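# Push the utility cart through a door into a yellow bay

## Task

Move the utility cart through the door that swings shut on its own and park it in the other room's yellow-taped bay. All four wheels must sit inside the tape lines and none may rest on the tape. The case of copy paper must be in the cart's top tray without any part hanging over its edges. The door must be closed when you finish. You may use r1, r2 or both. Any robot that falls over or is left leaning means failure.

## Robot and tools

Robots. Two identical Hello Robot Stretch 4 units, r1 and r2. Each has an omni-wheel base, a mast with a lift, and a single arm that telescopes forward and ends in a wrist (yaw, pitch, roll) and a two-finger gripper. A robot is about 1.6 m tall, and its base rim lies within 0.23 m of the base origin.

Frames. The base frame sits on the floor under the base centre, with x forward, y left and z up, in metres. hand_pose, a point between the open fingertips, is reported in this frame and may be slightly wrong. The odometry frame is where the base frame was when the scene began. base_odometry only counts wheel turns, so slip shows up as travel. Its heading is in radians, left positive, from -3.142 to 3.142. Each robot reports in its own frames, so only images, lidar_m and wrist_depth_mm reveal where the robots are relative to each other.

move. The main tool. Its top-level keys are r1, r2, cameras and blocking. blocking must always be false; true or omitted is refused. The call returns after roughly 0.5 s while motion continues. A robot that is not named gets no new command. Each robot's entry holds either end_of_arm alone, or base and/or joints plus optional speeds, pace and contact_limits.
- base is an offset from where the base last reported itself, not a pose. Use one of: translate_m (forward +, -2 to 2 m), strafe_m (left +, -2 to 2 m), or rotate_rad (counter-clockwise +, -3.2 to 3.2 rad). translate_m and strafe_m may be combined into one straight diagonal drive. rotate_rad cannot be combined with either.
- joints holds absolute targets by name: lift_m 0 to 1.2; arm_m 0 to 0.55; wrist_yaw_rad -1.134 to 4.276 (0 forward, left +, 3.14 folded back); wrist_pitch_rad -1.117 to 4.259 (0 level, 1.57 pointing down); wrist_roll_rad -1.117 to 4.259 (clockwise + seen from behind); gripper_m -0.038 to 0.141, the fingertip gap, which may be off by up to 0.015. An out-of-range joint target is clipped and reported. Other bad values are refused, and unknown keys make the call invalid.
- pace is one of slow, default, fast or max. Base speeds are 0.1/0.3/0.4/0.6 m/s and 1/2/3/4 rad/s. A high lift caps base speed, down to 0.3 m/s and 1 rad/s at 1.2 m. speeds gives per-joint top speeds for the lift, arm and wrist joints, but not the gripper.
- contact_limits runs from 0 (gentle) to 1 (hard) for arm_m, lift_m, translate_m, strafe_m and rotate_rad, and defaults to 0.5. Put each limit next to its own command. A base limit stays in force until the next action that names base. When carrying a load, keep lift_m at 0.3 or more for 2 kg and 0.15 or more for 1 kg.
- end_of_arm: "enable_torque" re-powers wrist or gripper motors that have cut out.
- cameras lists the images to return: r1_head_camera, r1_head_left_camera, r1_head_right_camera, r1_wrist_camera, the same four for r2, or all. [] returns none.
No action may last more than 15 s, and moves time out after 14 s. A new move replaces only the targets it names.

wait(seconds 0 to 10, cameras) lets time pass and returns the full state. It returns early once a commanded robot comes to rest. stop(cameras) brakes every motion and also makes slack wheels hold. zoom_image(camera, region [x0,y0,x1,y1], at most 504x504 px) enlarges part of a camera's latest image. finished_scene(scene) ends the scene for good, so the cart, paper and door must already be correct.

Results. Each result gives every robot's state and the images, listed in the order named on the pictures line. The move line gives each robot's outcome, for example done or time_out. Robots listed under "as last shown" were not commanded, and their values are repeated. The status words are:
- done: the motion completed.
- moving: still under way.
- off_target: it rested short of the target and may still be pushing.
- contact_stop: it was blocked and went slack.
- time_out: the target has been dropped.
- limit_stop_at_own_body: it hit its own robot.
- limit_stop_at_tilt: the lean is over 6 degrees, and the lift, arm and wheels are slack.
- torque_fault: a wrist or gripper motor is limp; send enable_torque.
Any stop you did not command, and any refused call, cancels the rest of that reply's move, wait and finished_scene calls.

Other readings. on_its_own describes motion you did not command; "held at" shows a target. lidar_m gives 12 distances in 30-degree sectors: the 1st is ahead, the 4th left, the 7th behind, the 10th right. "-" means nothing seen, or an object closer than 0.25 m. wrist_depth_mm is a 7x7 grid of depths in mm, from 100 to 2000. base_tilt is in degrees, forward/right positive, with up to 3 degrees of bias. A gap of more than about 0.1 rad between turned_by_wheels and turned_by_imu suggests a hit or slip. motor_effort is in % with the peak in brackets; servo_current is in mA.

Gripping. Close to more than 0.015 below the object's width, and about 0.06 below to resist pulling. Use -0.02 or less to close behind a handle. Neither the reading nor done confirms a grasp; a rise in gripper servo_current does.

Avoid:
- Robots pressing into each other, including a gripper closing on the other robot's fingers. Travel can differ by about 3 cm per metre, so joint carrying is risky.
- Tipping: more than 1 kg held with arm_m above 0.2 while driving, or hard steady pushes with the gripper held high.
- Self-collision: the wrist low over the base, or combinations of tilt and roll.
- Drops, slams, hard hits and letting go of moving objects.
- Loose objects may be nudged occasionally.

Timing.

Each tool is called after ">>>" as name(argument=value, ...), one argument or row to a line, values as JSON.

## Session

>>> move(
)

Scene clock: 0.00 s.
r1.base_odometry: x=+0.000 y=+0.000 heading=+0.000
r1.turned_by_wheels: +0.000
r1.turned_by_imu: +0.000
r1.base_tilt: forward=-1.6 right=+1.3
r1.lidar_m: 1.92 2.25 3.81 1.93 0.97 0.84 0.83 0.93 0.77 0.76 0.93 1.59
r1.base_status: not commanded
r1.joint_positions: lift_m=+0.127 arm_m=+0.000 wrist_yaw_rad=+3.089 wrist_pitch_rad=+0.002 wrist_roll_rad=+0.000 gripper_m=+0.056
r1.joint_status: not commanded
r1.measured_speeds: all 0
r1.motor_effort: lift_m=+20 arm_m=-4 wheel_0=+0 wheel_1=+1 wheel_2=+1
r1.servo_current: wrist_yaw_rad=39 wrist_pitch_rad=46 wrist_roll_rad=65 gripper_m=39
r1.hand_pose: x=-0.1125 y=+0.1024 z=+0.3046 quat_wxyz=(+0.026, -0.001, +0.000, +1.000) (m; r1's base frame)
r1.wrist_depth_mm: 137 138 - - - - - / 113 139 - - - - - / 117 140 224 - - - - / 137 161 - - - - - / - - - - - - - / - - 191 - 187 - - / 842 759 750 788 788 732 768
r2.base_odometry: x=+0.000 y=+0.000 heading=+0.000
r2.turned_by_wheels: +0.000
r2.turned_by_imu: +0.000
r2.base_tilt: forward=-0.6 right=+0.1
r2.lidar_m: 2.02 1.45 1.40 1.49 2.01 2.22 2.34 3.17 1.60 3.62 2.59 2.46
r2.base_status: not commanded
r2.joint_positions: lift_m=+0.295 arm_m=+0.000 wrist_yaw_rad=+3.133 wrist_pitch_rad=+0.002 wrist_roll_rad=+0.000 gripper_m=+0.056
r2.joint_status: not commanded
r2.measured_speeds: all 0
r2.motor_effort: lift_m=+18 arm_m=-4 wheel_0=+0 wheel_1=-1 wheel_2=+0
r2.servo_current: wrist_yaw_rad=46 wrist_pitch_rad=39 wrist_roll_rad=46 gripper_m=59
r2.hand_pose: x=-0.1167 y=+0.0898 z=+0.4727 quat_wxyz=(+0.004, -0.001, +0.000, +1.000) (m; r2's base frame)
r2.wrist_depth_mm: - 140 - - - - - / - 126 150 - - - - / - 130 185 - - - - / 144 143 272 - - - - / 229 - - - - - - / 226 1576 196 1576 190 1618 1464 / 226 1060 1138 - - 1025 1060
pictures: r1_head_camera, r1_head_left_camera, r1_head_right_camera, r1_wrist_camera, r2_head_camera, r2_head_left_camera, r2_head_right_camera, r2_wrist_camera
Images, in order (width x height): r1_head_camera 420x560, r1_head_left_camera 420x672, r1_head_right_camera 420x672, r1_wrist_camera 616x392, r2_head_camera 420x560, r2_head_left_camera 420x672, r2_head_right_camera 420x672, r2_wrist_camera 616x392.

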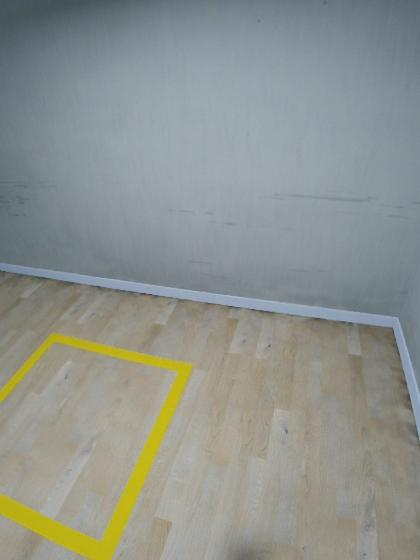

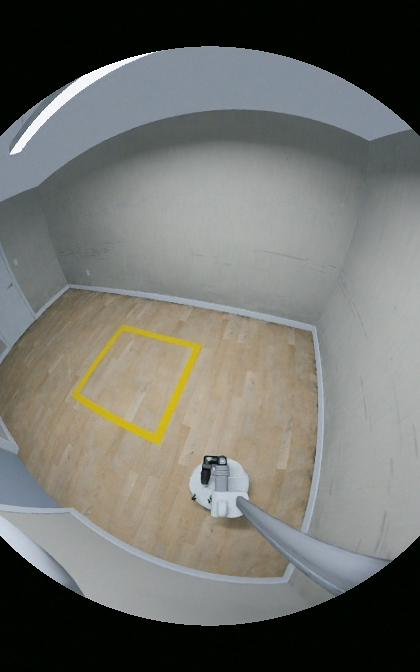

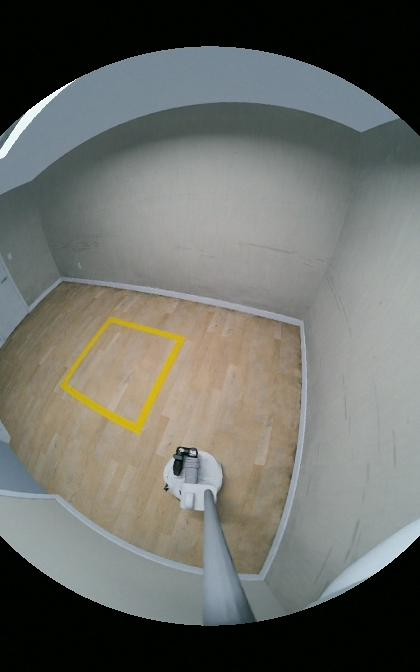

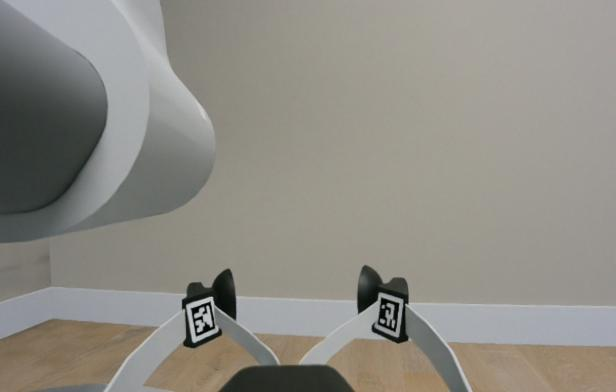

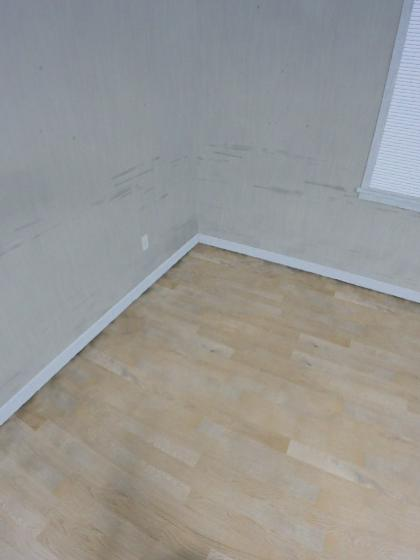

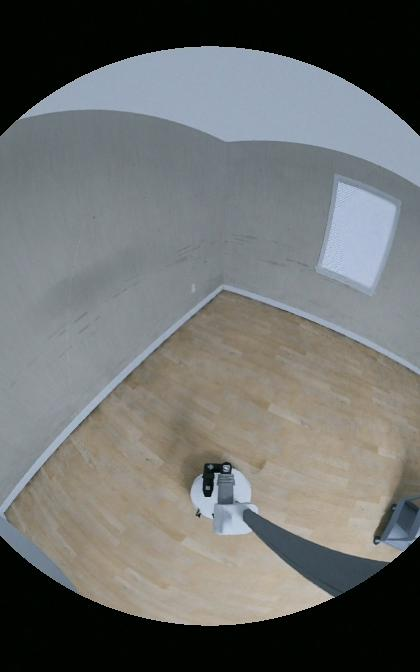

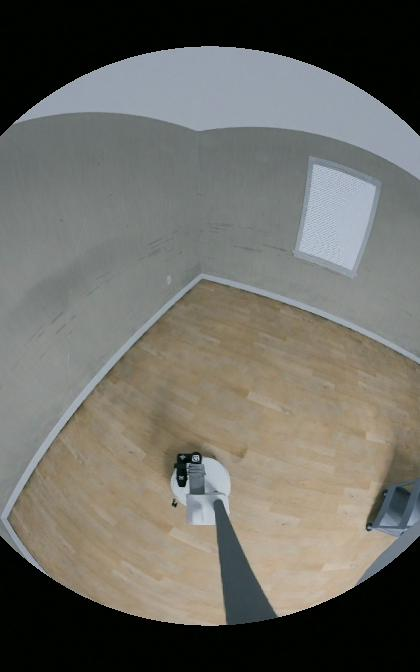

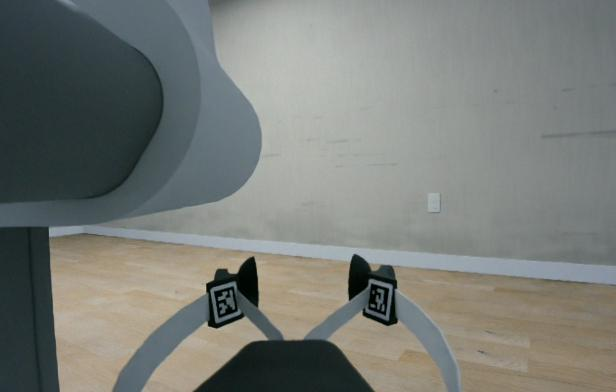

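>>> move(
  r1={"base":{"rotate_rad":1.4}},
  r2={"base":{"rotate_rad":-1.5}},
  blocking=false,
  cameras=[],
)

>>> wait(
  seconds=2,
  cameras=[],
)

>>> wait(
  seconds=0.5,
)

Scene clock: 4.20 s.
move: r1 moving; r2 moving
r1.base_odometry: x=+0.000 y=+0.000 heading=+0.252
r1.turned_by_wheels: +0.252
r1.turned_by_imu: +0.252
r1.base_tilt: forward=-1.6 right=+1.2
r1.lidar_m: 1.98 2.71 3.66 1.25 0.89 0.80 0.87 0.80 0.77 0.82 1.11 1.92
r1.base_status: rotate_rad moving
r1.joint_positions: lift_m=+0.127 arm_m=+0.000 wrist_yaw_rad=+3.089 wrist_pitch_rad=+0.002 wrist_roll_rad=+0.000 gripper_m=+0.056
r1.joint_status: not commanded
r1.measured_speeds: translate_m=-0.001 strafe_m=-0.001 rotate_rad=+0.980 lift_m=+0.000 arm_m=+0.000 wrist_yaw_rad=+0.000 wrist_pitch_rad=+0.000 wrist_roll_rad=+0.000
r1.motor_effort: lift_m=+20(20) arm_m=-4(4) wheel_0=-8(9) wheel_1=-6(9) wheel_2=-7(7)
r1.servo_current: wrist_yaw_rad=59(59) wrist_pitch_rad=39(46) wrist_roll_rad=46(59) gripper_m=39(39)
r1.hand_pose: x=-0.1125 y=+0.1024 z=+0.3046 quat_wxyz=(+0.026, -0.001, +0.000, +1.000) (m; r1's base frame)
r1.wrist_depth_mm: 136 138 - - - - - / 113 139 - - - - - / 114 140 226 - - - - / 137 160 - - - - - / - - - - - - - / - 1060 190 - 187 - - / 778 750 750 798 750 699 732
r2.base_odometry: x=+0.000 y=+0.000 heading=-0.252
r2.turned_by_wheels: -0.252
r2.turned_by_imu: -0.244
r2.base_tilt: forward=-0.7 right=+0.1
r2.lidar_m: 2.52 1.62 1.40 1.40 1.67 2.23 2.24 2.64 1.59 1.63 2.93 2.49
r2.base_status: rotate_rad moving
r2.joint_positions: lift_m=+0.295 arm_m=+0.000 wrist_yaw_rad=+3.133 wrist_pitch_rad=+0.002 wrist_roll_rad=+0.000 gripper_m=+0.056
r2.joint_status: not commanded
r2.measured_speeds: translate_m=+0.000 strafe_m=+0.000 rotate_rad=-0.974 lift_m=+0.000 arm_m=+0.000 wrist_yaw_rad=+0.000 wrist_pitch_rad=+0.000 wrist_roll_rad=+0.000
r2.motor_effort: lift_m=+18(18) arm_m=-4(4) wheel_0=+8(9) wheel_1=+8(10) wheel_2=+9(11)
r2.servo_current: wrist_yaw_rad=33(52) wrist_pitch_rad=39(46) wrist_roll_rad=52(52) gripper_m=39(59)
r2.hand_pose: x=-0.1167 y=+0.0898 z=+0.4727 quat_wxyz=(+0.004, -0.001, +0.000, +1.000) (m; r2's base frame)
r2.wrist_depth_mm: - 141 - - - - - / - 127 150 - - - - / - 130 184 - - - - / 144 143 272 - - - - / 229 - - - - - - / 227 1576 196 1576 190 1661 1464 / 226 1060 1138 - - 1060 1060
pictures: none
No camera images: "cameras" was empty.

Scene clock: 5.67 s.
earlier move: r1 done; r2 moving
r1.base_odometry: x=+0.000 y=+0.000 heading=+1.399
r1.turned_by_wheels: +1.148
r1.turned_by_imu: +1.154
r1.base_tilt: forward=-1.6 right=+1.3
r1.lidar_m: 2.67 1.14 0.86 0.83 0.91 0.79 0.77 0.83 1.23 1.94 2.05 2.99
r1.base_status: done
r1.joint_positions: lift_m=+0.127 arm_m=+0.000 wrist_yaw_rad=+3.089 wrist_pitch_rad=+0.002 wrist_roll_rad=+0.000 gripper_m=+0.056
r1.joint_status: not commanded
r1.measured_speeds: all 0
r1.motor_effort: lift_m=+20(20) arm_m=-4(4) wheel_0=-3(10) wheel_1=-2(9) wheel_2=-1(8)
r1.servo_current: wrist_yaw_rad=52(65) wrist_pitch_rad=39(52) wrist_roll_rad=46(65) gripper_m=39(46)
r1.hand_pose: x=-0.1125 y=+0.1024 z=+0.3046 quat_wxyz=(+0.026, -0.001, +0.000, +1.000) (m; r1's base frame)
r1.wrist_depth_mm: 136 139 - - - - - / 113 139 - - - - - / 118 140 229 - - - - / 137 162 - - - - - / - - - - - - - / - - 190 - 188 - - / 788 707 759 143 759 778 809
r2.base_odometry: x=+0.000 y=+0.000 heading=-1.499
r2.turned_by_wheels: -1.248
r2.turned_by_imu: -1.215
r2.base_tilt: forward=-0.7 right=+0.0
r2.lidar_m: 3.29 2.55 2.45 1.88 1.44 1.39 1.53 2.23 2.22 2.36 3.43 1.62
r2.base_status: rotate_rad moving
r2.joint_positions: lift_m=+0.295 arm_m=+0.000 wrist_yaw_rad=+3.133 wrist_pitch_rad=+0.002 wrist_roll_rad=+0.000 gripper_m=+0.056
r2.joint_status: not commanded
r2.measured_speeds: all 0
r2.motor_effort: lift_m=+18(18) arm_m=-4(4) wheel_0=+5(11) wheel_1=+0(11) wheel_2=+2(11)
r2.servo_current: wrist_yaw_rad=39(59) wrist_pitch_rad=39(46) wrist_roll_rad=52(52) gripper_m=46(59)
r2.hand_pose: x=-0.1167 y=+0.0898 z=+0.4727 quat_wxyz=(+0.004, -0.001, +0.000, +1.000) (m; r2's base frame)
r2.wrist_depth_mm: - 141 - - - - - / - 126 141 - - - - / - 129 185 - - - - / 144 143 263 - - - - / 230 - - - - - - / 228 1576 196 1336 190 - - / 226 1060 1138 - - 1060 1060
wait: 1.47 of 2 s (r1 has come to rest)
pictures: none
No camera images: "cameras" was empty.

Scene clock: 5.73 s.
earlier move: r2 done
r1.base_odometry: x=+0.000 y=+0.000 heading=+1.399
r1.turned_by_wheels: +0.000
r1.turned_by_imu: +0.000
r1.base_tilt: forward=-1.6 right=+1.3
r1.lidar_m: 2.67 1.13 0.85 0.83 0.91 0.80 0.76 0.83 1.21 1.94 2.01 2.96
r1.base_status: done
r1.joint_positions: lift_m=+0.127 arm_m=+0.000 wrist_yaw_rad=+3.089 wrist_pitch_rad=+0.002 wrist_roll_rad=+0.000 gripper_m=+0.056
r1.joint_status: not commanded
r1.measured_speeds: all 0
r1.motor_effort: lift_m=+20(20) arm_m=-4(4) wheel_0=-3(10) wheel_1=-2(9) wheel_2=-2(8)
r1.servo_current: wrist_yaw_rad=33(65) wrist_pitch_rad=33(52) wrist_roll_rad=52(65) gripper_m=39(46)
r1.hand_pose: x=-0.1125 y=+0.1024 z=+0.3046 quat_wxyz=(+0.026, -0.001, +0.000, +1.000) (m; r1's base frame)
r1.wrist_depth_mm: 136 139 - - - - - / 113 139 - - - - - / 117 140 228 - - - - / 137 161 - - - - - / - - - - - - - / - - 190 - 187 - - / 788 707 759 143 741 788 820
r2.base_odometry: x=+0.000 y=+0.000 heading=-1.499
r2.turned_by_wheels: +0.000
r2.turned_by_imu: +0.000
r2.base_tilt: forward=-0.6 right=+0.1
r2.lidar_m: 3.34 2.53 2.50 1.87 1.44 1.40 1.52 2.20 2.23 2.38 3.46 1.60
r2.base_status: done
r2.joint_positions: lift_m=+0.295 arm_m=+0.000 wrist_yaw_rad=+3.133 wrist_pitch_rad=+0.002 wrist_roll_rad=+0.000 gripper_m=+0.056
r2.joint_status: not commanded
r2.measured_speeds: all 0
r2.motor_effort: lift_m=+18(18) arm_m=-4(4) wheel_0=+3(11) wheel_1=+1(11) wheel_2=+2(11)
r2.servo_current: wrist_yaw_rad=39(59) wrist_pitch_rad=39(46) wrist_roll_rad=52(52) gripper_m=39(59)
r2.hand_pose: x=-0.1167 y=+0.0898 z=+0.4727 quat_wxyz=(+0.004, -0.001, +0.000, +1.000) (m; r2's base frame)
r2.wrist_depth_mm: - 140 - - - - - / - 126 142 - - - - / - 130 185 - - - - / 144 143 265 - - - - / 229 - - - - - - / 228 1537 196 1336 190 - - / 226 1060 1138 - - 1042 1078
wait: 0.07 of 0.5 s (r2 has come to rest)
pictures: r1_head_camera, r1_head_left_camera, r1_head_right_camera, r1_wrist_camera, r2_head_camera, r2_head_left_camera, r2_head_right_camera, r2_wrist_camera
Images, in order (width x height): r1_head_camera 420x560, r1_head_left_camera 420x672, r1_head_right_camera 420x672, r1_wrist_camera 616x392, r2_head_camera 420x560, r2_head_left_camera 420x672, r2_head_right_camera 420x672, r2_wrist_camera 616x392.

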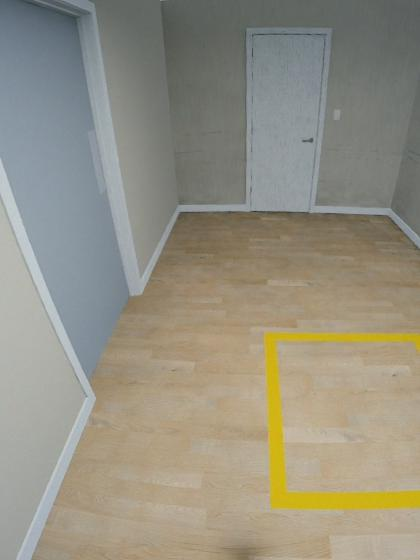

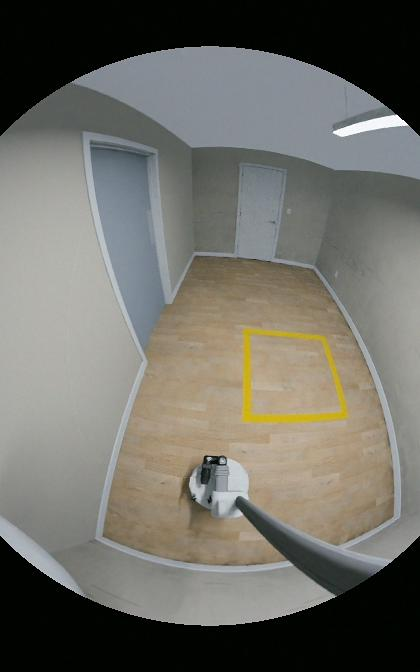

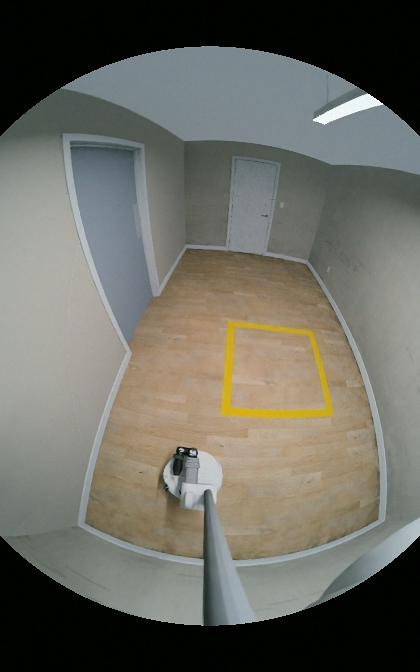

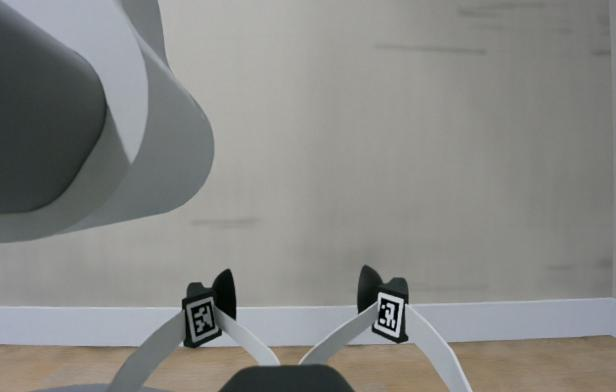

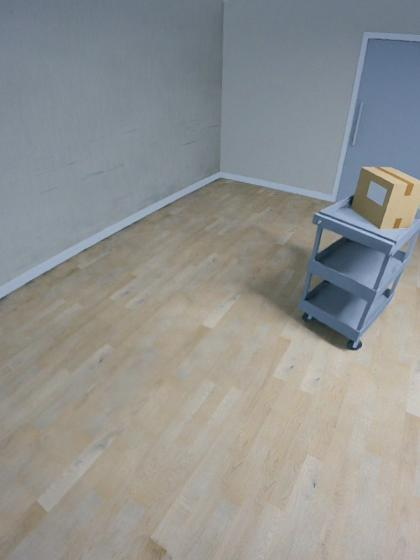

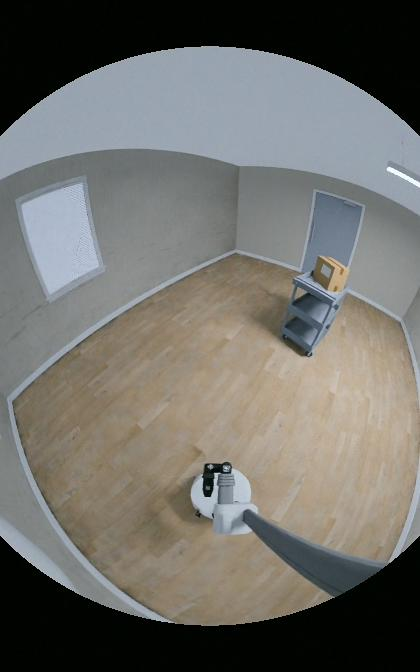

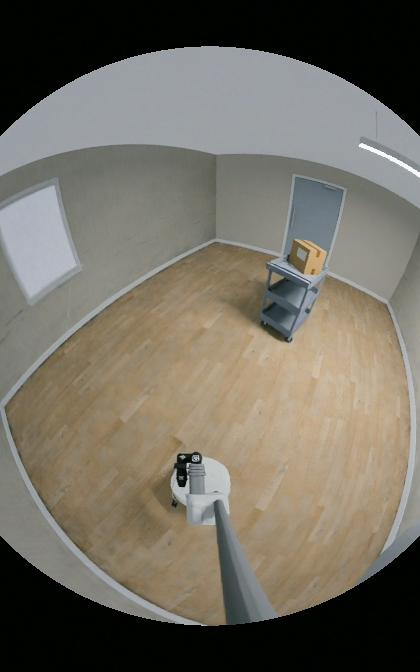

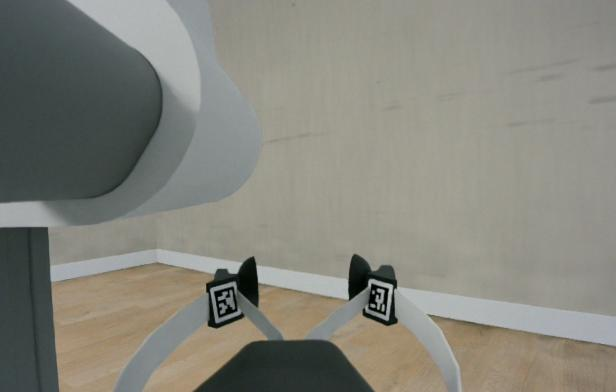

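>>> zoom_image(
  camera="r2_head_camera",
  region=[280, 20, 420, 380],
)

>>> zoom_image(
  camera="r2_head_left_camera",
  region=[240, 170, 420, 370],
)

>>> zoom_image(
  camera="r1_head_camera",
  region=[0, 0, 300, 420],
)

Scaled by 1.400 from the camera's 420x560 image, which has a finer 1200x1600 frame.

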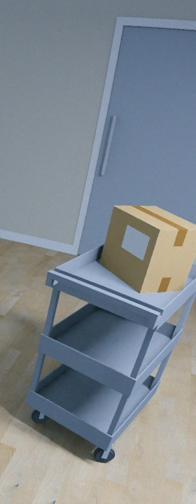

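Scaled by 2.520 from the camera's 420x672 image, which has a finer 600x960 frame.

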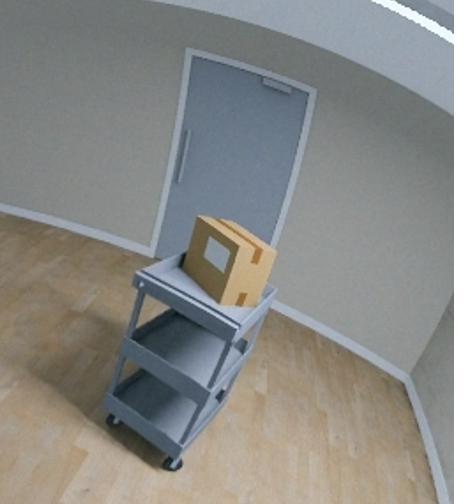

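Scaled by 1.200 from the camera's 420x560 image, which has a finer 600x800 frame.

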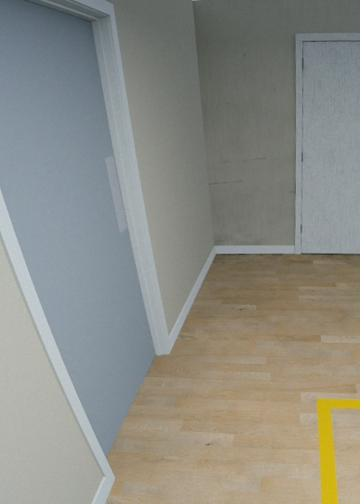

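>>> move(
  r2={"base":{"rotate_rad":-0.5},"joints":{"lift_m":0.8},"pace":"fast"},
  blocking=false,
  cameras=[],
)

>>> wait(
  seconds=2,
  cameras=["r2_head_camera","r2_head_left_camera"],
)

Scene clock: 47.83 s.
move: r2 moving
r1: as last shown
r1.lidar_m: 2.65 1.15 0.85 0.84 0.89 0.81 0.76 0.85 1.22 1.93 2.04 2.96
r1.motor_effort: lift_m=+20(20) arm_m=-4(4) wheel_0=-3(4) wheel_1=-2(3) wheel_2=-1(2)
r1.servo_current: wrist_yaw_rad=52(52) wrist_pitch_rad=46(46) wrist_roll_rad=46(65) gripper_m=46(46)
r1.wrist_depth_mm: 136 138 - - - - - / 113 139 - - - - - / 117 139 229 - - - - / 137 162 - - - - - / - - - - - - - / - - 190 - 188 - - / 788 715 759 143 741 768 820
r2.base_odometry: x=+0.000 y=+0.000 heading=-1.852
r2.turned_by_wheels: -0.353
r2.turned_by_imu: -0.342
r2.base_tilt: forward=-0.7 right=+0.0
r2.lidar_m: 1.62 2.97 2.50 2.49 1.66 1.41 1.42 1.63 2.24 2.23 2.60 1.60
r2.base_status: rotate_rad moving
r2.joint_positions: lift_m=+0.358 arm_m=+0.000 wrist_yaw_rad=+3.133 wrist_pitch_rad=+0.002 wrist_roll_rad=+0.000 gripper_m=+0.056
r2.joint_status: lift_m moving
r2.measured_speeds: translate_m=-0.001 strafe_m=+0.001 rotate_rad=-0.985 lift_m=+0.244 arm_m=+0.000 wrist_yaw_rad=+0.000 wrist_pitch_rad=+0.000 wrist_roll_rad=+0.000
r2.motor_effort: lift_m=+25(25) arm_m=-4(4) wheel_0=+3(11) wheel_1=+4(11) wheel_2=+4(12)
r2.servo_current: wrist_yaw_rad=46(59) wrist_pitch_rad=46(46) wrist_roll_rad=46(59) gripper_m=52(52)
r2.hand_pose: x=-0.1167 y=+0.0898 z=+0.5357 quat_wxyz=(+0.004, -0.001, +0.000, +1.000) (m; r2's base frame)
r2.wrist_depth_mm: - 141 - - - - - / - 126 141 - - - - / - 130 184 - - - - / 144 144 207 - - - - / 230 - - - - - - / 227 1576 193 1430 191 - - / 226 1182 1229 - - 1138 1098
pictures: none
No camera images: "cameras" was empty.

Scene clock: 49.67 s.
earlier move: r2 done
r1.base_odometry: x=+0.000 y=+0.000 heading=+1.399
r1.turned_by_wheels: +0.000
r1.turned_by_imu: +0.000
r1.base_tilt: forward=-1.6 right=+1.3
r1.lidar_m: 2.65 1.14 0.87 0.84 0.90 0.79 0.76 0.84 1.22 1.93 2.05 2.95
r1.base_status: not commanded
r1.joint_positions: lift_m=+0.127 arm_m=+0.000 wrist_yaw_rad=+3.089 wrist_pitch_rad=+0.002 wrist_roll_rad=+0.000 gripper_m=+0.056
r1.joint_status: not commanded
r1.measured_speeds: all 0
r1.motor_effort: lift_m=+20(20) arm_m=-4(4) wheel_0=-3(4) wheel_1=-2(3) wheel_2=-2(2)
r1.servo_current: wrist_yaw_rad=46(72) wrist_pitch_rad=39(52) wrist_roll_rad=59(65) gripper_m=39(52)
r1.hand_pose: x=-0.1125 y=+0.1024 z=+0.3046 quat_wxyz=(+0.026, -0.001, +0.000, +1.000) (m; r1's base frame)
r1.wrist_depth_mm: 136 138 - - - - - / 113 139 - - - - - / 118 140 229 - - - - / 137 162 - - - - - / - - - - - - - / - - 190 - 187 - - / 778 707 750 143 750 768 809
r2.base_odometry: x=+0.000 y=+0.000 heading=-1.999
r2.turned_by_wheels: -0.147
r2.turned_by_imu: -0.143
r2.base_tilt: forward=-0.7 right=+0.1
r2.lidar_m: 1.62 3.25 2.53 2.50 1.83 1.43 1.41 1.53 2.27 2.24 2.40 3.57
r2.base_status: done
r2.joint_positions: lift_m=+0.800 arm_m=+0.000 wrist_yaw_rad=+3.133 wrist_pitch_rad=+0.002 wrist_roll_rad=+0.000 gripper_m=+0.056
r2.joint_status: all done
r2.measured_speeds: all 0
r2.motor_effort: lift_m=+21(27) arm_m=-4(4) wheel_0=+2(11) wheel_1=+3(11) wheel_2=+4(12)
r2.servo_current: wrist_yaw_rad=46(65) wrist_pitch_rad=46(46) wrist_roll_rad=59(59) gripper_m=46(52)
r2.hand_pose: x=-0.1167 y=+0.0898 z=+0.9775 quat_wxyz=(+0.004, -0.001, +0.000, +1.000) (m; r2's base frame)
r2.wrist_depth_mm: - 140 - - - - - / - 126 141 - - - - / - 130 183 - - - - / 144 143 216 - - - - / 219 - - - - - - / 220 - 190 - 188 - - / 225 - - - - - -
wait: 1.83 of 2 s (r2 has come to rest)
pictures: r2_head_camera, r2_head_left_camera
Images, in order (width x height): r2_head_camera 420x560, r2_head_left_camera 420x672.

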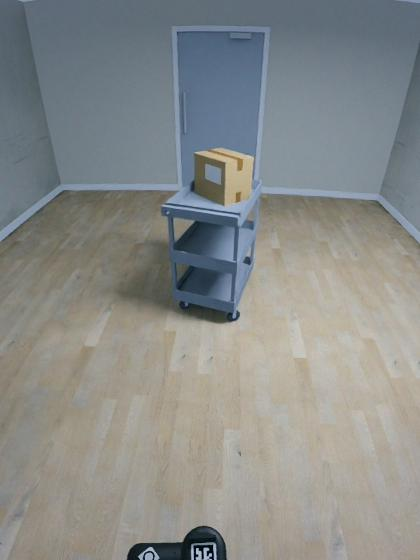

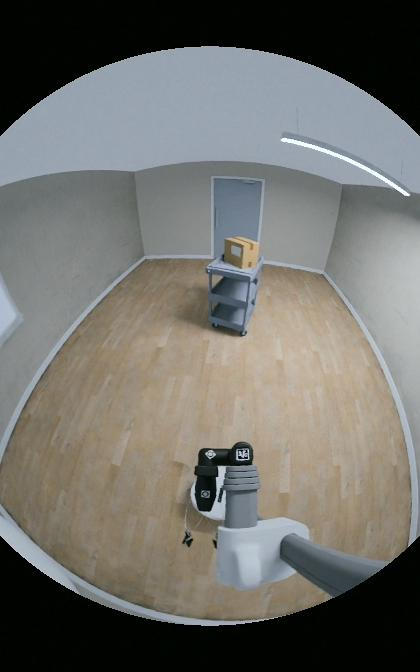

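>>> move(
  r2={"base":{"translate_m":0.75},"joints":{"lift_m":1.1},"pace":"fast"},
  blocking=false,
  cameras=[],
)

>>> wait(
  seconds=4,
  cameras=["r2_head_camera","r2_head_left_camera"],
)

>>> zoom_image(
  camera="r2_head_camera",
  region=[120, 120, 320, 460],
)

Scene clock: 61.97 s.
move: r2 moving
r1: as last shown
r1.lidar_m: 2.65 1.16 0.86 0.84 0.88 0.80 0.77 0.84 1.25 1.93 2.04 3.00
r1.motor_effort: lift_m=+20(20) arm_m=-4(4) wheel_0=-4(4) wheel_1=-2(2) wheel_2=-2(2)
r1.servo_current: wrist_yaw_rad=59(65) wrist_pitch_rad=52(52) wrist_roll_rad=39(65) gripper_m=46(46)
r1.wrist_depth_mm: 136 138 - - - - - / 113 139 - - - - - / 118 140 229 - - - - / 137 161 - - - - - / - - - - - - - / - - 190 - 188 - - / 788 707 750 143 750 768 820
r2.base_odometry: x=-0.018 y=-0.040 heading=-1.999
r2.turned_by_wheels: +0.000
r2.turned_by_imu: +0.001
r2.base_tilt: forward=-0.7 right=+0.1
r2.lidar_m: 1.58 3.24 2.52 2.51 1.87 1.47 1.45 1.58 2.25 2.24 2.41 3.62
r2.base_status: translate_m moving
r2.joint_positions: lift_m=+0.863 arm_m=+0.000 wrist_yaw_rad=+3.133 wrist_pitch_rad=+0.002 wrist_roll_rad=+0.000 gripper_m=+0.056
r2.joint_status: lift_m moving
r2.measured_speeds: translate_m=+0.171 strafe_m=+0.001 rotate_rad=+0.003 lift_m=+0.243 arm_m=+0.000 wrist_yaw_rad=+0.000 wrist_pitch_rad=+0.000 wrist_roll_rad=+0.000
r2.motor_effort: lift_m=+24(25) arm_m=-4(4) wheel_0=+6(11) wheel_1=+6(8) wheel_2=-13(14)
r2.servo_current: wrist_yaw_rad=46(52) wrist_pitch_rad=46(46) wrist_roll_rad=52(59) gripper_m=46(52)
r2.hand_pose: x=-0.1167 y=+0.0898 z=+1.0407 quat_wxyz=(+0.004, -0.001, +0.000, +1.000) (m; r2's base frame)
r2.wrist_depth_mm: - 140 - - - - - / - 123 145 - - - - / - 128 187 - - - - / 144 143 218 - - - - / 219 - - - - - - / 216 - 189 - 189 - - / 223 - - - - - -
pictures: none
No camera images: "cameras" was empty.

Scene clock: 64.77 s.
earlier move: r2 done
r1.base_odometry: x=+0.000 y=+0.000 heading=+1.399
r1.turned_by_wheels: +0.000
r1.turned_by_imu: +0.000
r1.base_tilt: forward=-1.6 right=+1.3
r1.lidar_m: 2.66 1.14 0.87 0.82 0.89 0.78 0.76 0.81 1.23 1.94 2.04 2.98
r1.base_status: not commanded
r1.joint_positions: lift_m=+0.127 arm_m=+0.000 wrist_yaw_rad=+3.089 wrist_pitch_rad=+0.002 wrist_roll_rad=+0.000 gripper_m=+0.056
r1.joint_status: not commanded
r1.measured_speeds: all 0
r1.motor_effort: lift_m=+20(20) arm_m=-4(4) wheel_0=-4(4) wheel_1=-2(3) wheel_2=-1(2)
r1.servo_current: wrist_yaw_rad=39(65) wrist_pitch_rad=39(52) wrist_roll_rad=46(78) gripper_m=39(52)
r1.hand_pose: x=-0.1125 y=+0.1024 z=+0.3046 quat_wxyz=(+0.026, -0.001, +0.000, +1.000) (m; r1's base frame)
r1.wrist_depth_mm: 136 139 - - - - - / 114 139 - - - - - / 118 140 229 - - - - / 137 162 - - - - - / - - - - - - - / - - 190 - 187 - - / 788 707 750 143 750 768 809
r2.base_odometry: x=-0.311 y=-0.682 heading=-1.998
r2.turned_by_wheels: +0.000
r2.turned_by_imu: +0.001
r2.base_tilt: forward=-0.7 right=+0.0
r2.lidar_m: 0.87 3.14 2.49 2.39 2.61 2.21 2.14 2.32 2.34 2.31 2.48 0.90
r2.base_status: done
r2.joint_positions: lift_m=+1.100 arm_m=+0.000 wrist_yaw_rad=+3.133 wrist_pitch_rad=+0.002 wrist_roll_rad=+0.000 gripper_m=+0.056
r2.joint_status: all done
r2.measured_speeds: all 0
r2.motor_effort: lift_m=+21(25) arm_m=-4(4) wheel_0=+3(11) wheel_1=+2(10) wheel_2=-1(16)
r2.servo_current: wrist_yaw_rad=46(59) wrist_pitch_rad=39(46) wrist_roll_rad=52(65) gripper_m=39(59)
r2.hand_pose: x=-0.1167 y=+0.0898 z=+1.2775 quat_wxyz=(+0.004, -0.001, +0.000, +1.000) (m; r2's base frame)
r2.wrist_depth_mm: - 140 - - - - - / - 127 150 - - - - / - 129 183 - - - - / 144 144 272 - - - - / 230 - - - - - - / 228 - 196 - 191 - - / 226 - - - - - -
wait: 2.80 of 4 s (r2 has come to rest)
pictures: r2_head_camera, r2_head_left_camera
Images, in order (width x height): r2_head_camera 420x560, r2_head_left_camera 420x672.

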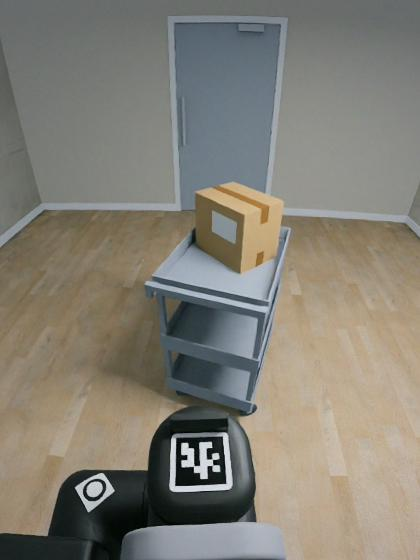

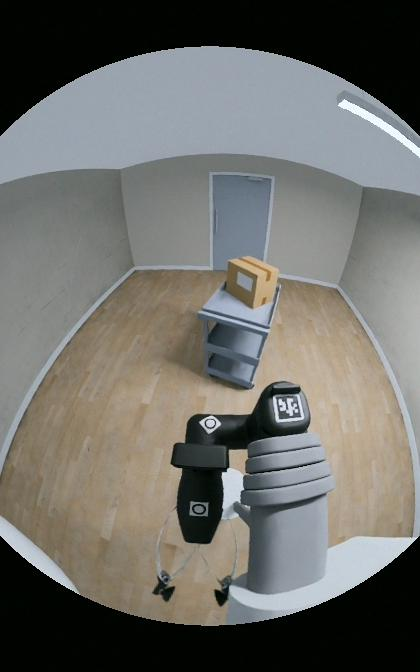

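Scaled by 1.482 from the camera's 420x560 image, which has a finer 1200x1600 frame.

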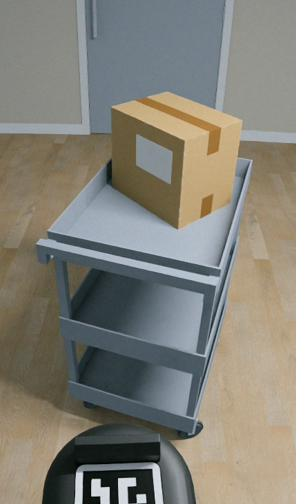

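>>> move(
  r2={"base":{"translate_m":0.5,"strafe_m":-1.35},"pace":"fast"},
  blocking=false,
  cameras=[],
)

>>> wait(
  seconds=7,
  cameras=[],
)

>>> move(
  r2={"base":{"rotate_rad":1.15},"pace":"fast"},
  blocking=false,
  cameras=[],
)

>>> wait(
  seconds=4,
  cameras=["r2_head_camera","r2_head_left_camera"],
)

>>> zoom_image(
  camera="r2_head_camera",
  region=[60, 60, 380, 480],
)

Scene clock: 135.17 s.
move: r2 moving
r1: as last shown
r1.lidar_m: 2.66 1.15 0.86 0.82 0.91 0.80 0.77 0.83 1.23 1.92 2.04 2.98
r1.motor_effort: lift_m=+20(20) arm_m=-4(4) wheel_0=-3(4) wheel_1=-2(3) wheel_2=-1(2)
r1.servo_current: wrist_yaw_rad=59(59) wrist_pitch_rad=39(52) wrist_roll_rad=52(72) gripper_m=39(46)
r1.wrist_depth_mm: 136 139 - - - - - / 113 139 - - - - - / 118 140 229 - - - - / 137 162 - - - - - / - - - - - - - / - - 190 - 187 - - / 798 707 750 143 750 778 820
r2.base_odometry: x=-0.346 y=-0.680 heading=-1.999
r2.turned_by_wheels: -0.001
r2.turned_by_imu: +0.000
r2.base_tilt: forward=-0.7 right=+0.1
r2.lidar_m: 0.84 3.21 2.53 2.44 2.67 2.18 2.15 2.33 2.32 2.26 2.48 1.12
r2.base_status: translate_m moving; strafe_m moving
r2.joint_positions: lift_m=+1.100 arm_m=+0.000 wrist_yaw_rad=+3.133 wrist_pitch_rad=+0.002 wrist_roll_rad=+0.000 gripper_m=+0.056
r2.joint_status: not commanded
r2.measured_speeds: translate_m=+0.047 strafe_m=-0.127 rotate_rad=+0.000 lift_m=+0.000 arm_m=+0.000 wrist_yaw_rad=+0.000 wrist_pitch_rad=+0.000 wrist_roll_rad=+0.000
r2.motor_effort: lift_m=+21(21) arm_m=-4(4) wheel_0=+7(13) wheel_1=-10(10) wheel_2=-7(10)
r2.servo_current: wrist_yaw_rad=59(59) wrist_pitch_rad=46(46) wrist_roll_rad=39(65) gripper_m=52(52)
r2.hand_pose: x=-0.1167 y=+0.0898 z=+1.2775 quat_wxyz=(+0.004, -0.001, +0.000, +1.000) (m; r2's base frame)
r2.wrist_depth_mm: - 140 - - - - - / - 126 151 - - - - / - 130 185 - - - - / 144 144 264 - - - - / 229 - - - - - - / 228 - 196 - 191 - - / 225 - - - - - -
pictures: none
No camera images: "cameras" was empty.

Scene clock: 140.50 s.
earlier move: r2 done
r1.base_odometry: x=+0.000 y=+0.000 heading=+1.399
r1.turned_by_wheels: +0.000
r1.turned_by_imu: +0.000
r1.base_tilt: forward=-1.6 right=+1.3
r1.lidar_m: 2.66 1.14 0.88 0.84 0.91 0.79 0.77 0.83 1.26 1.93 2.07 2.97
r1.base_status: not commanded
r1.joint_positions: lift_m=+0.127 arm_m=+0.000 wrist_yaw_rad=+3.089 wrist_pitch_rad=+0.002 wrist_roll_rad=+0.000 gripper_m=+0.056
r1.joint_status: not commanded
r1.measured_speeds: all 0
r1.motor_effort: lift_m=+20(20) arm_m=-4(4) wheel_0=-3(4) wheel_1=-2(3) wheel_2=-1(2)
r1.servo_current: wrist_yaw_rad=52(72) wrist_pitch_rad=39(52) wrist_roll_rad=33(72) gripper_m=39(52)
r1.hand_pose: x=-0.1125 y=+0.1024 z=+0.3046 quat_wxyz=(+0.026, -0.001, +0.000, +1.000) (m; r1's base frame)
r1.wrist_depth_mm: 136 139 - - - - - / 113 139 - - - - - / 118 140 229 - - - - / 137 161 - - - - - / - - - - - - - / - - 190 - 187 - - / 788 699 750 143 750 778 820
r2.base_odometry: x=-1.747 y=-0.577 heading=-1.999
r2.turned_by_wheels: +0.000
r2.turned_by_imu: +0.001
r2.base_tilt: forward=-0.6 right=+0.1
r2.lidar_m: 3.02 1.29 1.15 3.72 3.60 2.86 2.80 1.33 1.05 1.01 1.08 1.68
r2.base_status: done
r2.joint_positions: lift_m=+1.100 arm_m=+0.000 wrist_yaw_rad=+3.133 wrist_pitch_rad=+0.002 wrist_roll_rad=+0.000 gripper_m=+0.056
r2.joint_status: not commanded
r2.measured_speeds: all 0
r2.motor_effort: lift_m=+21(21) arm_m=-4(4) wheel_0=+0(14) wheel_1=-4(11) wheel_2=-5(11)
r2.servo_current: wrist_yaw_rad=52(59) wrist_pitch_rad=33(52) wrist_roll_rad=46(65) gripper_m=46(59)
r2.hand_pose: x=-0.1167 y=+0.0898 z=+1.2775 quat_wxyz=(+0.004, -0.001, +0.000, +1.000) (m; r2's base frame)
r2.wrist_depth_mm: - 141 - - - - - / - 126 156 - - - - / - 129 192 - - - - / 144 144 267 - - - - / 220 - - - - - - / 219 - 196 - 191 - - / 224 123 - - - - -
wait: 5.33 of 7 s (r2 has come to rest)
pictures: none
No camera images: "cameras" was empty.

Scene clock: 141.00 s.
move: r2 moving
r1: as last shown
r1.lidar_m: 2.68 1.15 0.88 0.83 0.91 0.80 0.76 0.83 1.22 1.93 2.05 2.97
r1.motor_effort: lift_m=+20(20) arm_m=-4(4) wheel_0=-4(4) wheel_1=-2(3) wheel_2=-2(2)
r1.servo_current: wrist_yaw_rad=46(65) wrist_pitch_rad=39(46) wrist_roll_rad=52(65) gripper_m=46(46)
r1.wrist_depth_mm: 137 138 - - - - - / 113 139 - - - - - / 117 140 229 - - - - / 137 162 - - - - - / - - - - - - - / - - 190 - 187 - - / 788 715 750 143 741 778 820
r2.base_odometry: x=-1.747 y=-0.577 heading=-1.835
r2.turned_by_wheels: +0.164
r2.turned_by_imu: +0.159
r2.base_tilt: forward=-0.7 right=+0.0
r2.lidar_m: 3.01 1.20 1.14 3.72 3.23 2.80 2.07 1.19 1.02 1.02 1.21 2.13
r2.base_status: rotate_rad moving
r2.joint_positions: lift_m=+1.100 arm_m=+0.000 wrist_yaw_rad=+3.133 wrist_pitch_rad=+0.002 wrist_roll_rad=+0.000 gripper_m=+0.056
r2.joint_status: not commanded
r2.measured_speeds: translate_m=+0.002 strafe_m=+0.000 rotate_rad=+0.628 lift_m=+0.000 arm_m=+0.000 wrist_yaw_rad=+0.000 wrist_pitch_rad=+0.000 wrist_roll_rad=+0.000
r2.motor_effort: lift_m=+21(21) arm_m=-4(4) wheel_0=-6(9) wheel_1=-8(9) wheel_2=-10(10)
r2.servo_current: wrist_yaw_rad=46(59) wrist_pitch_rad=39(46) wrist_roll_rad=52(59) gripper_m=39(59)
r2.hand_pose: x=-0.1167 y=+0.0898 z=+1.2775 quat_wxyz=(+0.004, -0.001, +0.000, +1.000) (m; r2's base frame)
r2.wrist_depth_mm: - 140 - - - - - / - 125 156 - - - - / - 129 191 - - - - / 144 143 258 - - - - / 219 - - - - - - / 219 - 193 - 191 - - / 224 - - - - - -
pictures: none
No camera images: "cameras" was empty.

Scene clock: 142.67 s.
earlier move: r2 done
r1.base_odometry: x=+0.000 y=+0.000 heading=+1.399
r1.turned_by_wheels: +0.000
r1.turned_by_imu: +0.000
r1.base_tilt: forward=-1.7 right=+1.3
r1.lidar_m: 2.66 1.13 0.85 0.84 0.91 0.80 0.76 0.82 1.23 1.93 2.07 2.96
r1.base_status: not commanded
r1.joint_positions: lift_m=+0.127 arm_m=+0.000 wrist_yaw_rad=+3.089 wrist_pitch_rad=+0.002 wrist_roll_rad=+0.000 gripper_m=+0.056
r1.joint_status: not commanded
r1.measured_speeds: all 0
r1.motor_effort: lift_m=+20(20) arm_m=-4(4) wheel_0=-4(4) wheel_1=-2(3) wheel_2=-1(2)
r1.servo_current: wrist_yaw_rad=46(65) wrist_pitch_rad=39(52) wrist_roll_rad=59(72) gripper_m=46(46)
r1.hand_pose: x=-0.1125 y=+0.1024 z=+0.3046 quat_wxyz=(+0.026, -0.001, +0.000, +1.000) (m; r1's base frame)
r1.wrist_depth_mm: 136 139 - - - - - / 113 139 - - - - - / 117 140 229 - - - - / 137 162 - - - - - / - - - - - - - / - - 190 - 187 - - / 798 707 741 143 741 778 809
r2.base_odometry: x=-1.747 y=-0.577 heading=-0.850
r2.turned_by_wheels: +0.985
r2.turned_by_imu: +0.959
r2.base_tilt: forward=-0.7 right=+0.0
r2.lidar_m: 1.15 3.72 3.38 2.81 2.35 1.25 1.02 1.01 1.18 1.88 2.98 1.24
r2.base_status: done
r2.joint_positions: lift_m=+1.100 arm_m=+0.000 wrist_yaw_rad=+3.133 wrist_pitch_rad=+0.002 wrist_roll_rad=+0.000 gripper_m=+0.056
r2.joint_status: not commanded
r2.measured_speeds: all 0
r2.motor_effort: lift_m=+21(21) arm_m=-4(4) wheel_0=-4(10) wheel_1=-4(9) wheel_2=-6(12)
r2.servo_current: wrist_yaw_rad=39(59) wrist_pitch_rad=46(46) wrist_roll_rad=46(59) gripper_m=52(59)
r2.hand_pose: x=-0.1167 y=+0.0898 z=+1.2775 quat_wxyz=(+0.004, -0.001, +0.000, +1.000) (m; r2's base frame)
r2.wrist_depth_mm: - 141 - - - - - / - 126 141 - - - - / - 129 185 - - - - / 144 143 206 - - - - / 220 - - - - - - / 220 - 189 - 189 - - / 225 - - - - - -
wait: 1.67 of 4 s (r2 has come to rest)
pictures: r2_head_camera, r2_head_left_camera
Images, in order (width x height): r2_head_camera 420x560, r2_head_left_camera 420x672.

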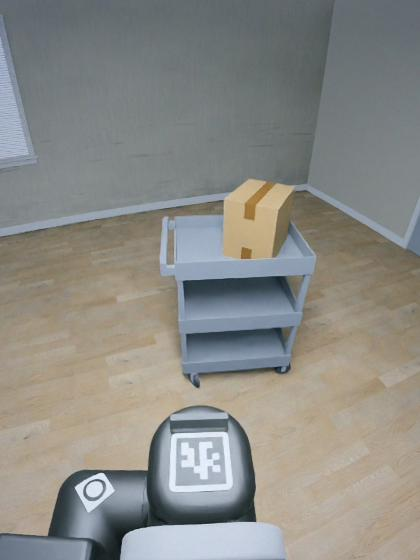

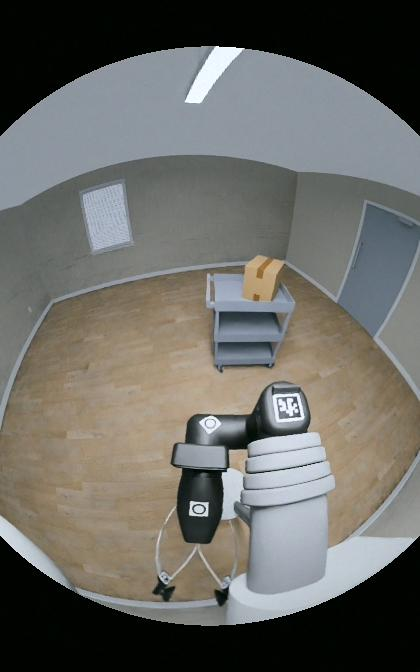

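Scaled by 1.200 from the camera's 420x560 image, which has a finer 1200x1600 frame.

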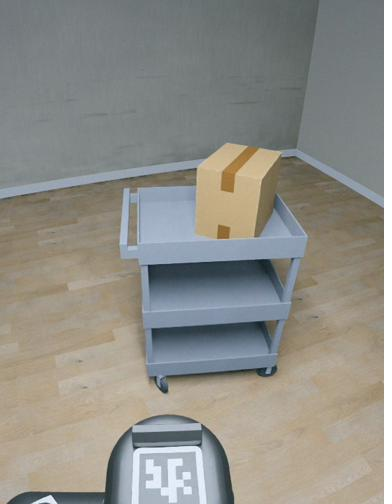

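>>> zoom_image(
  camera="r2_head_camera",
  region=[150, 190, 330, 400],
)

Scaled by 2.400 from the camera's 420x560 image, which has a finer 1200x1600 frame.

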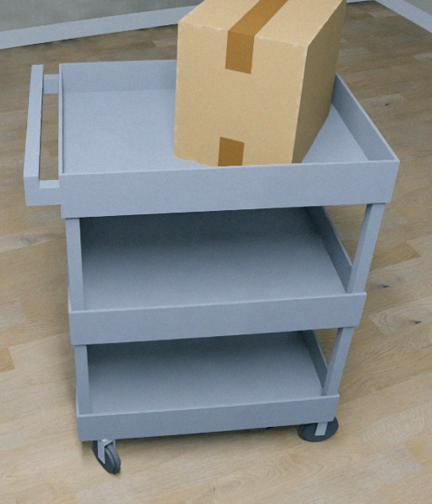

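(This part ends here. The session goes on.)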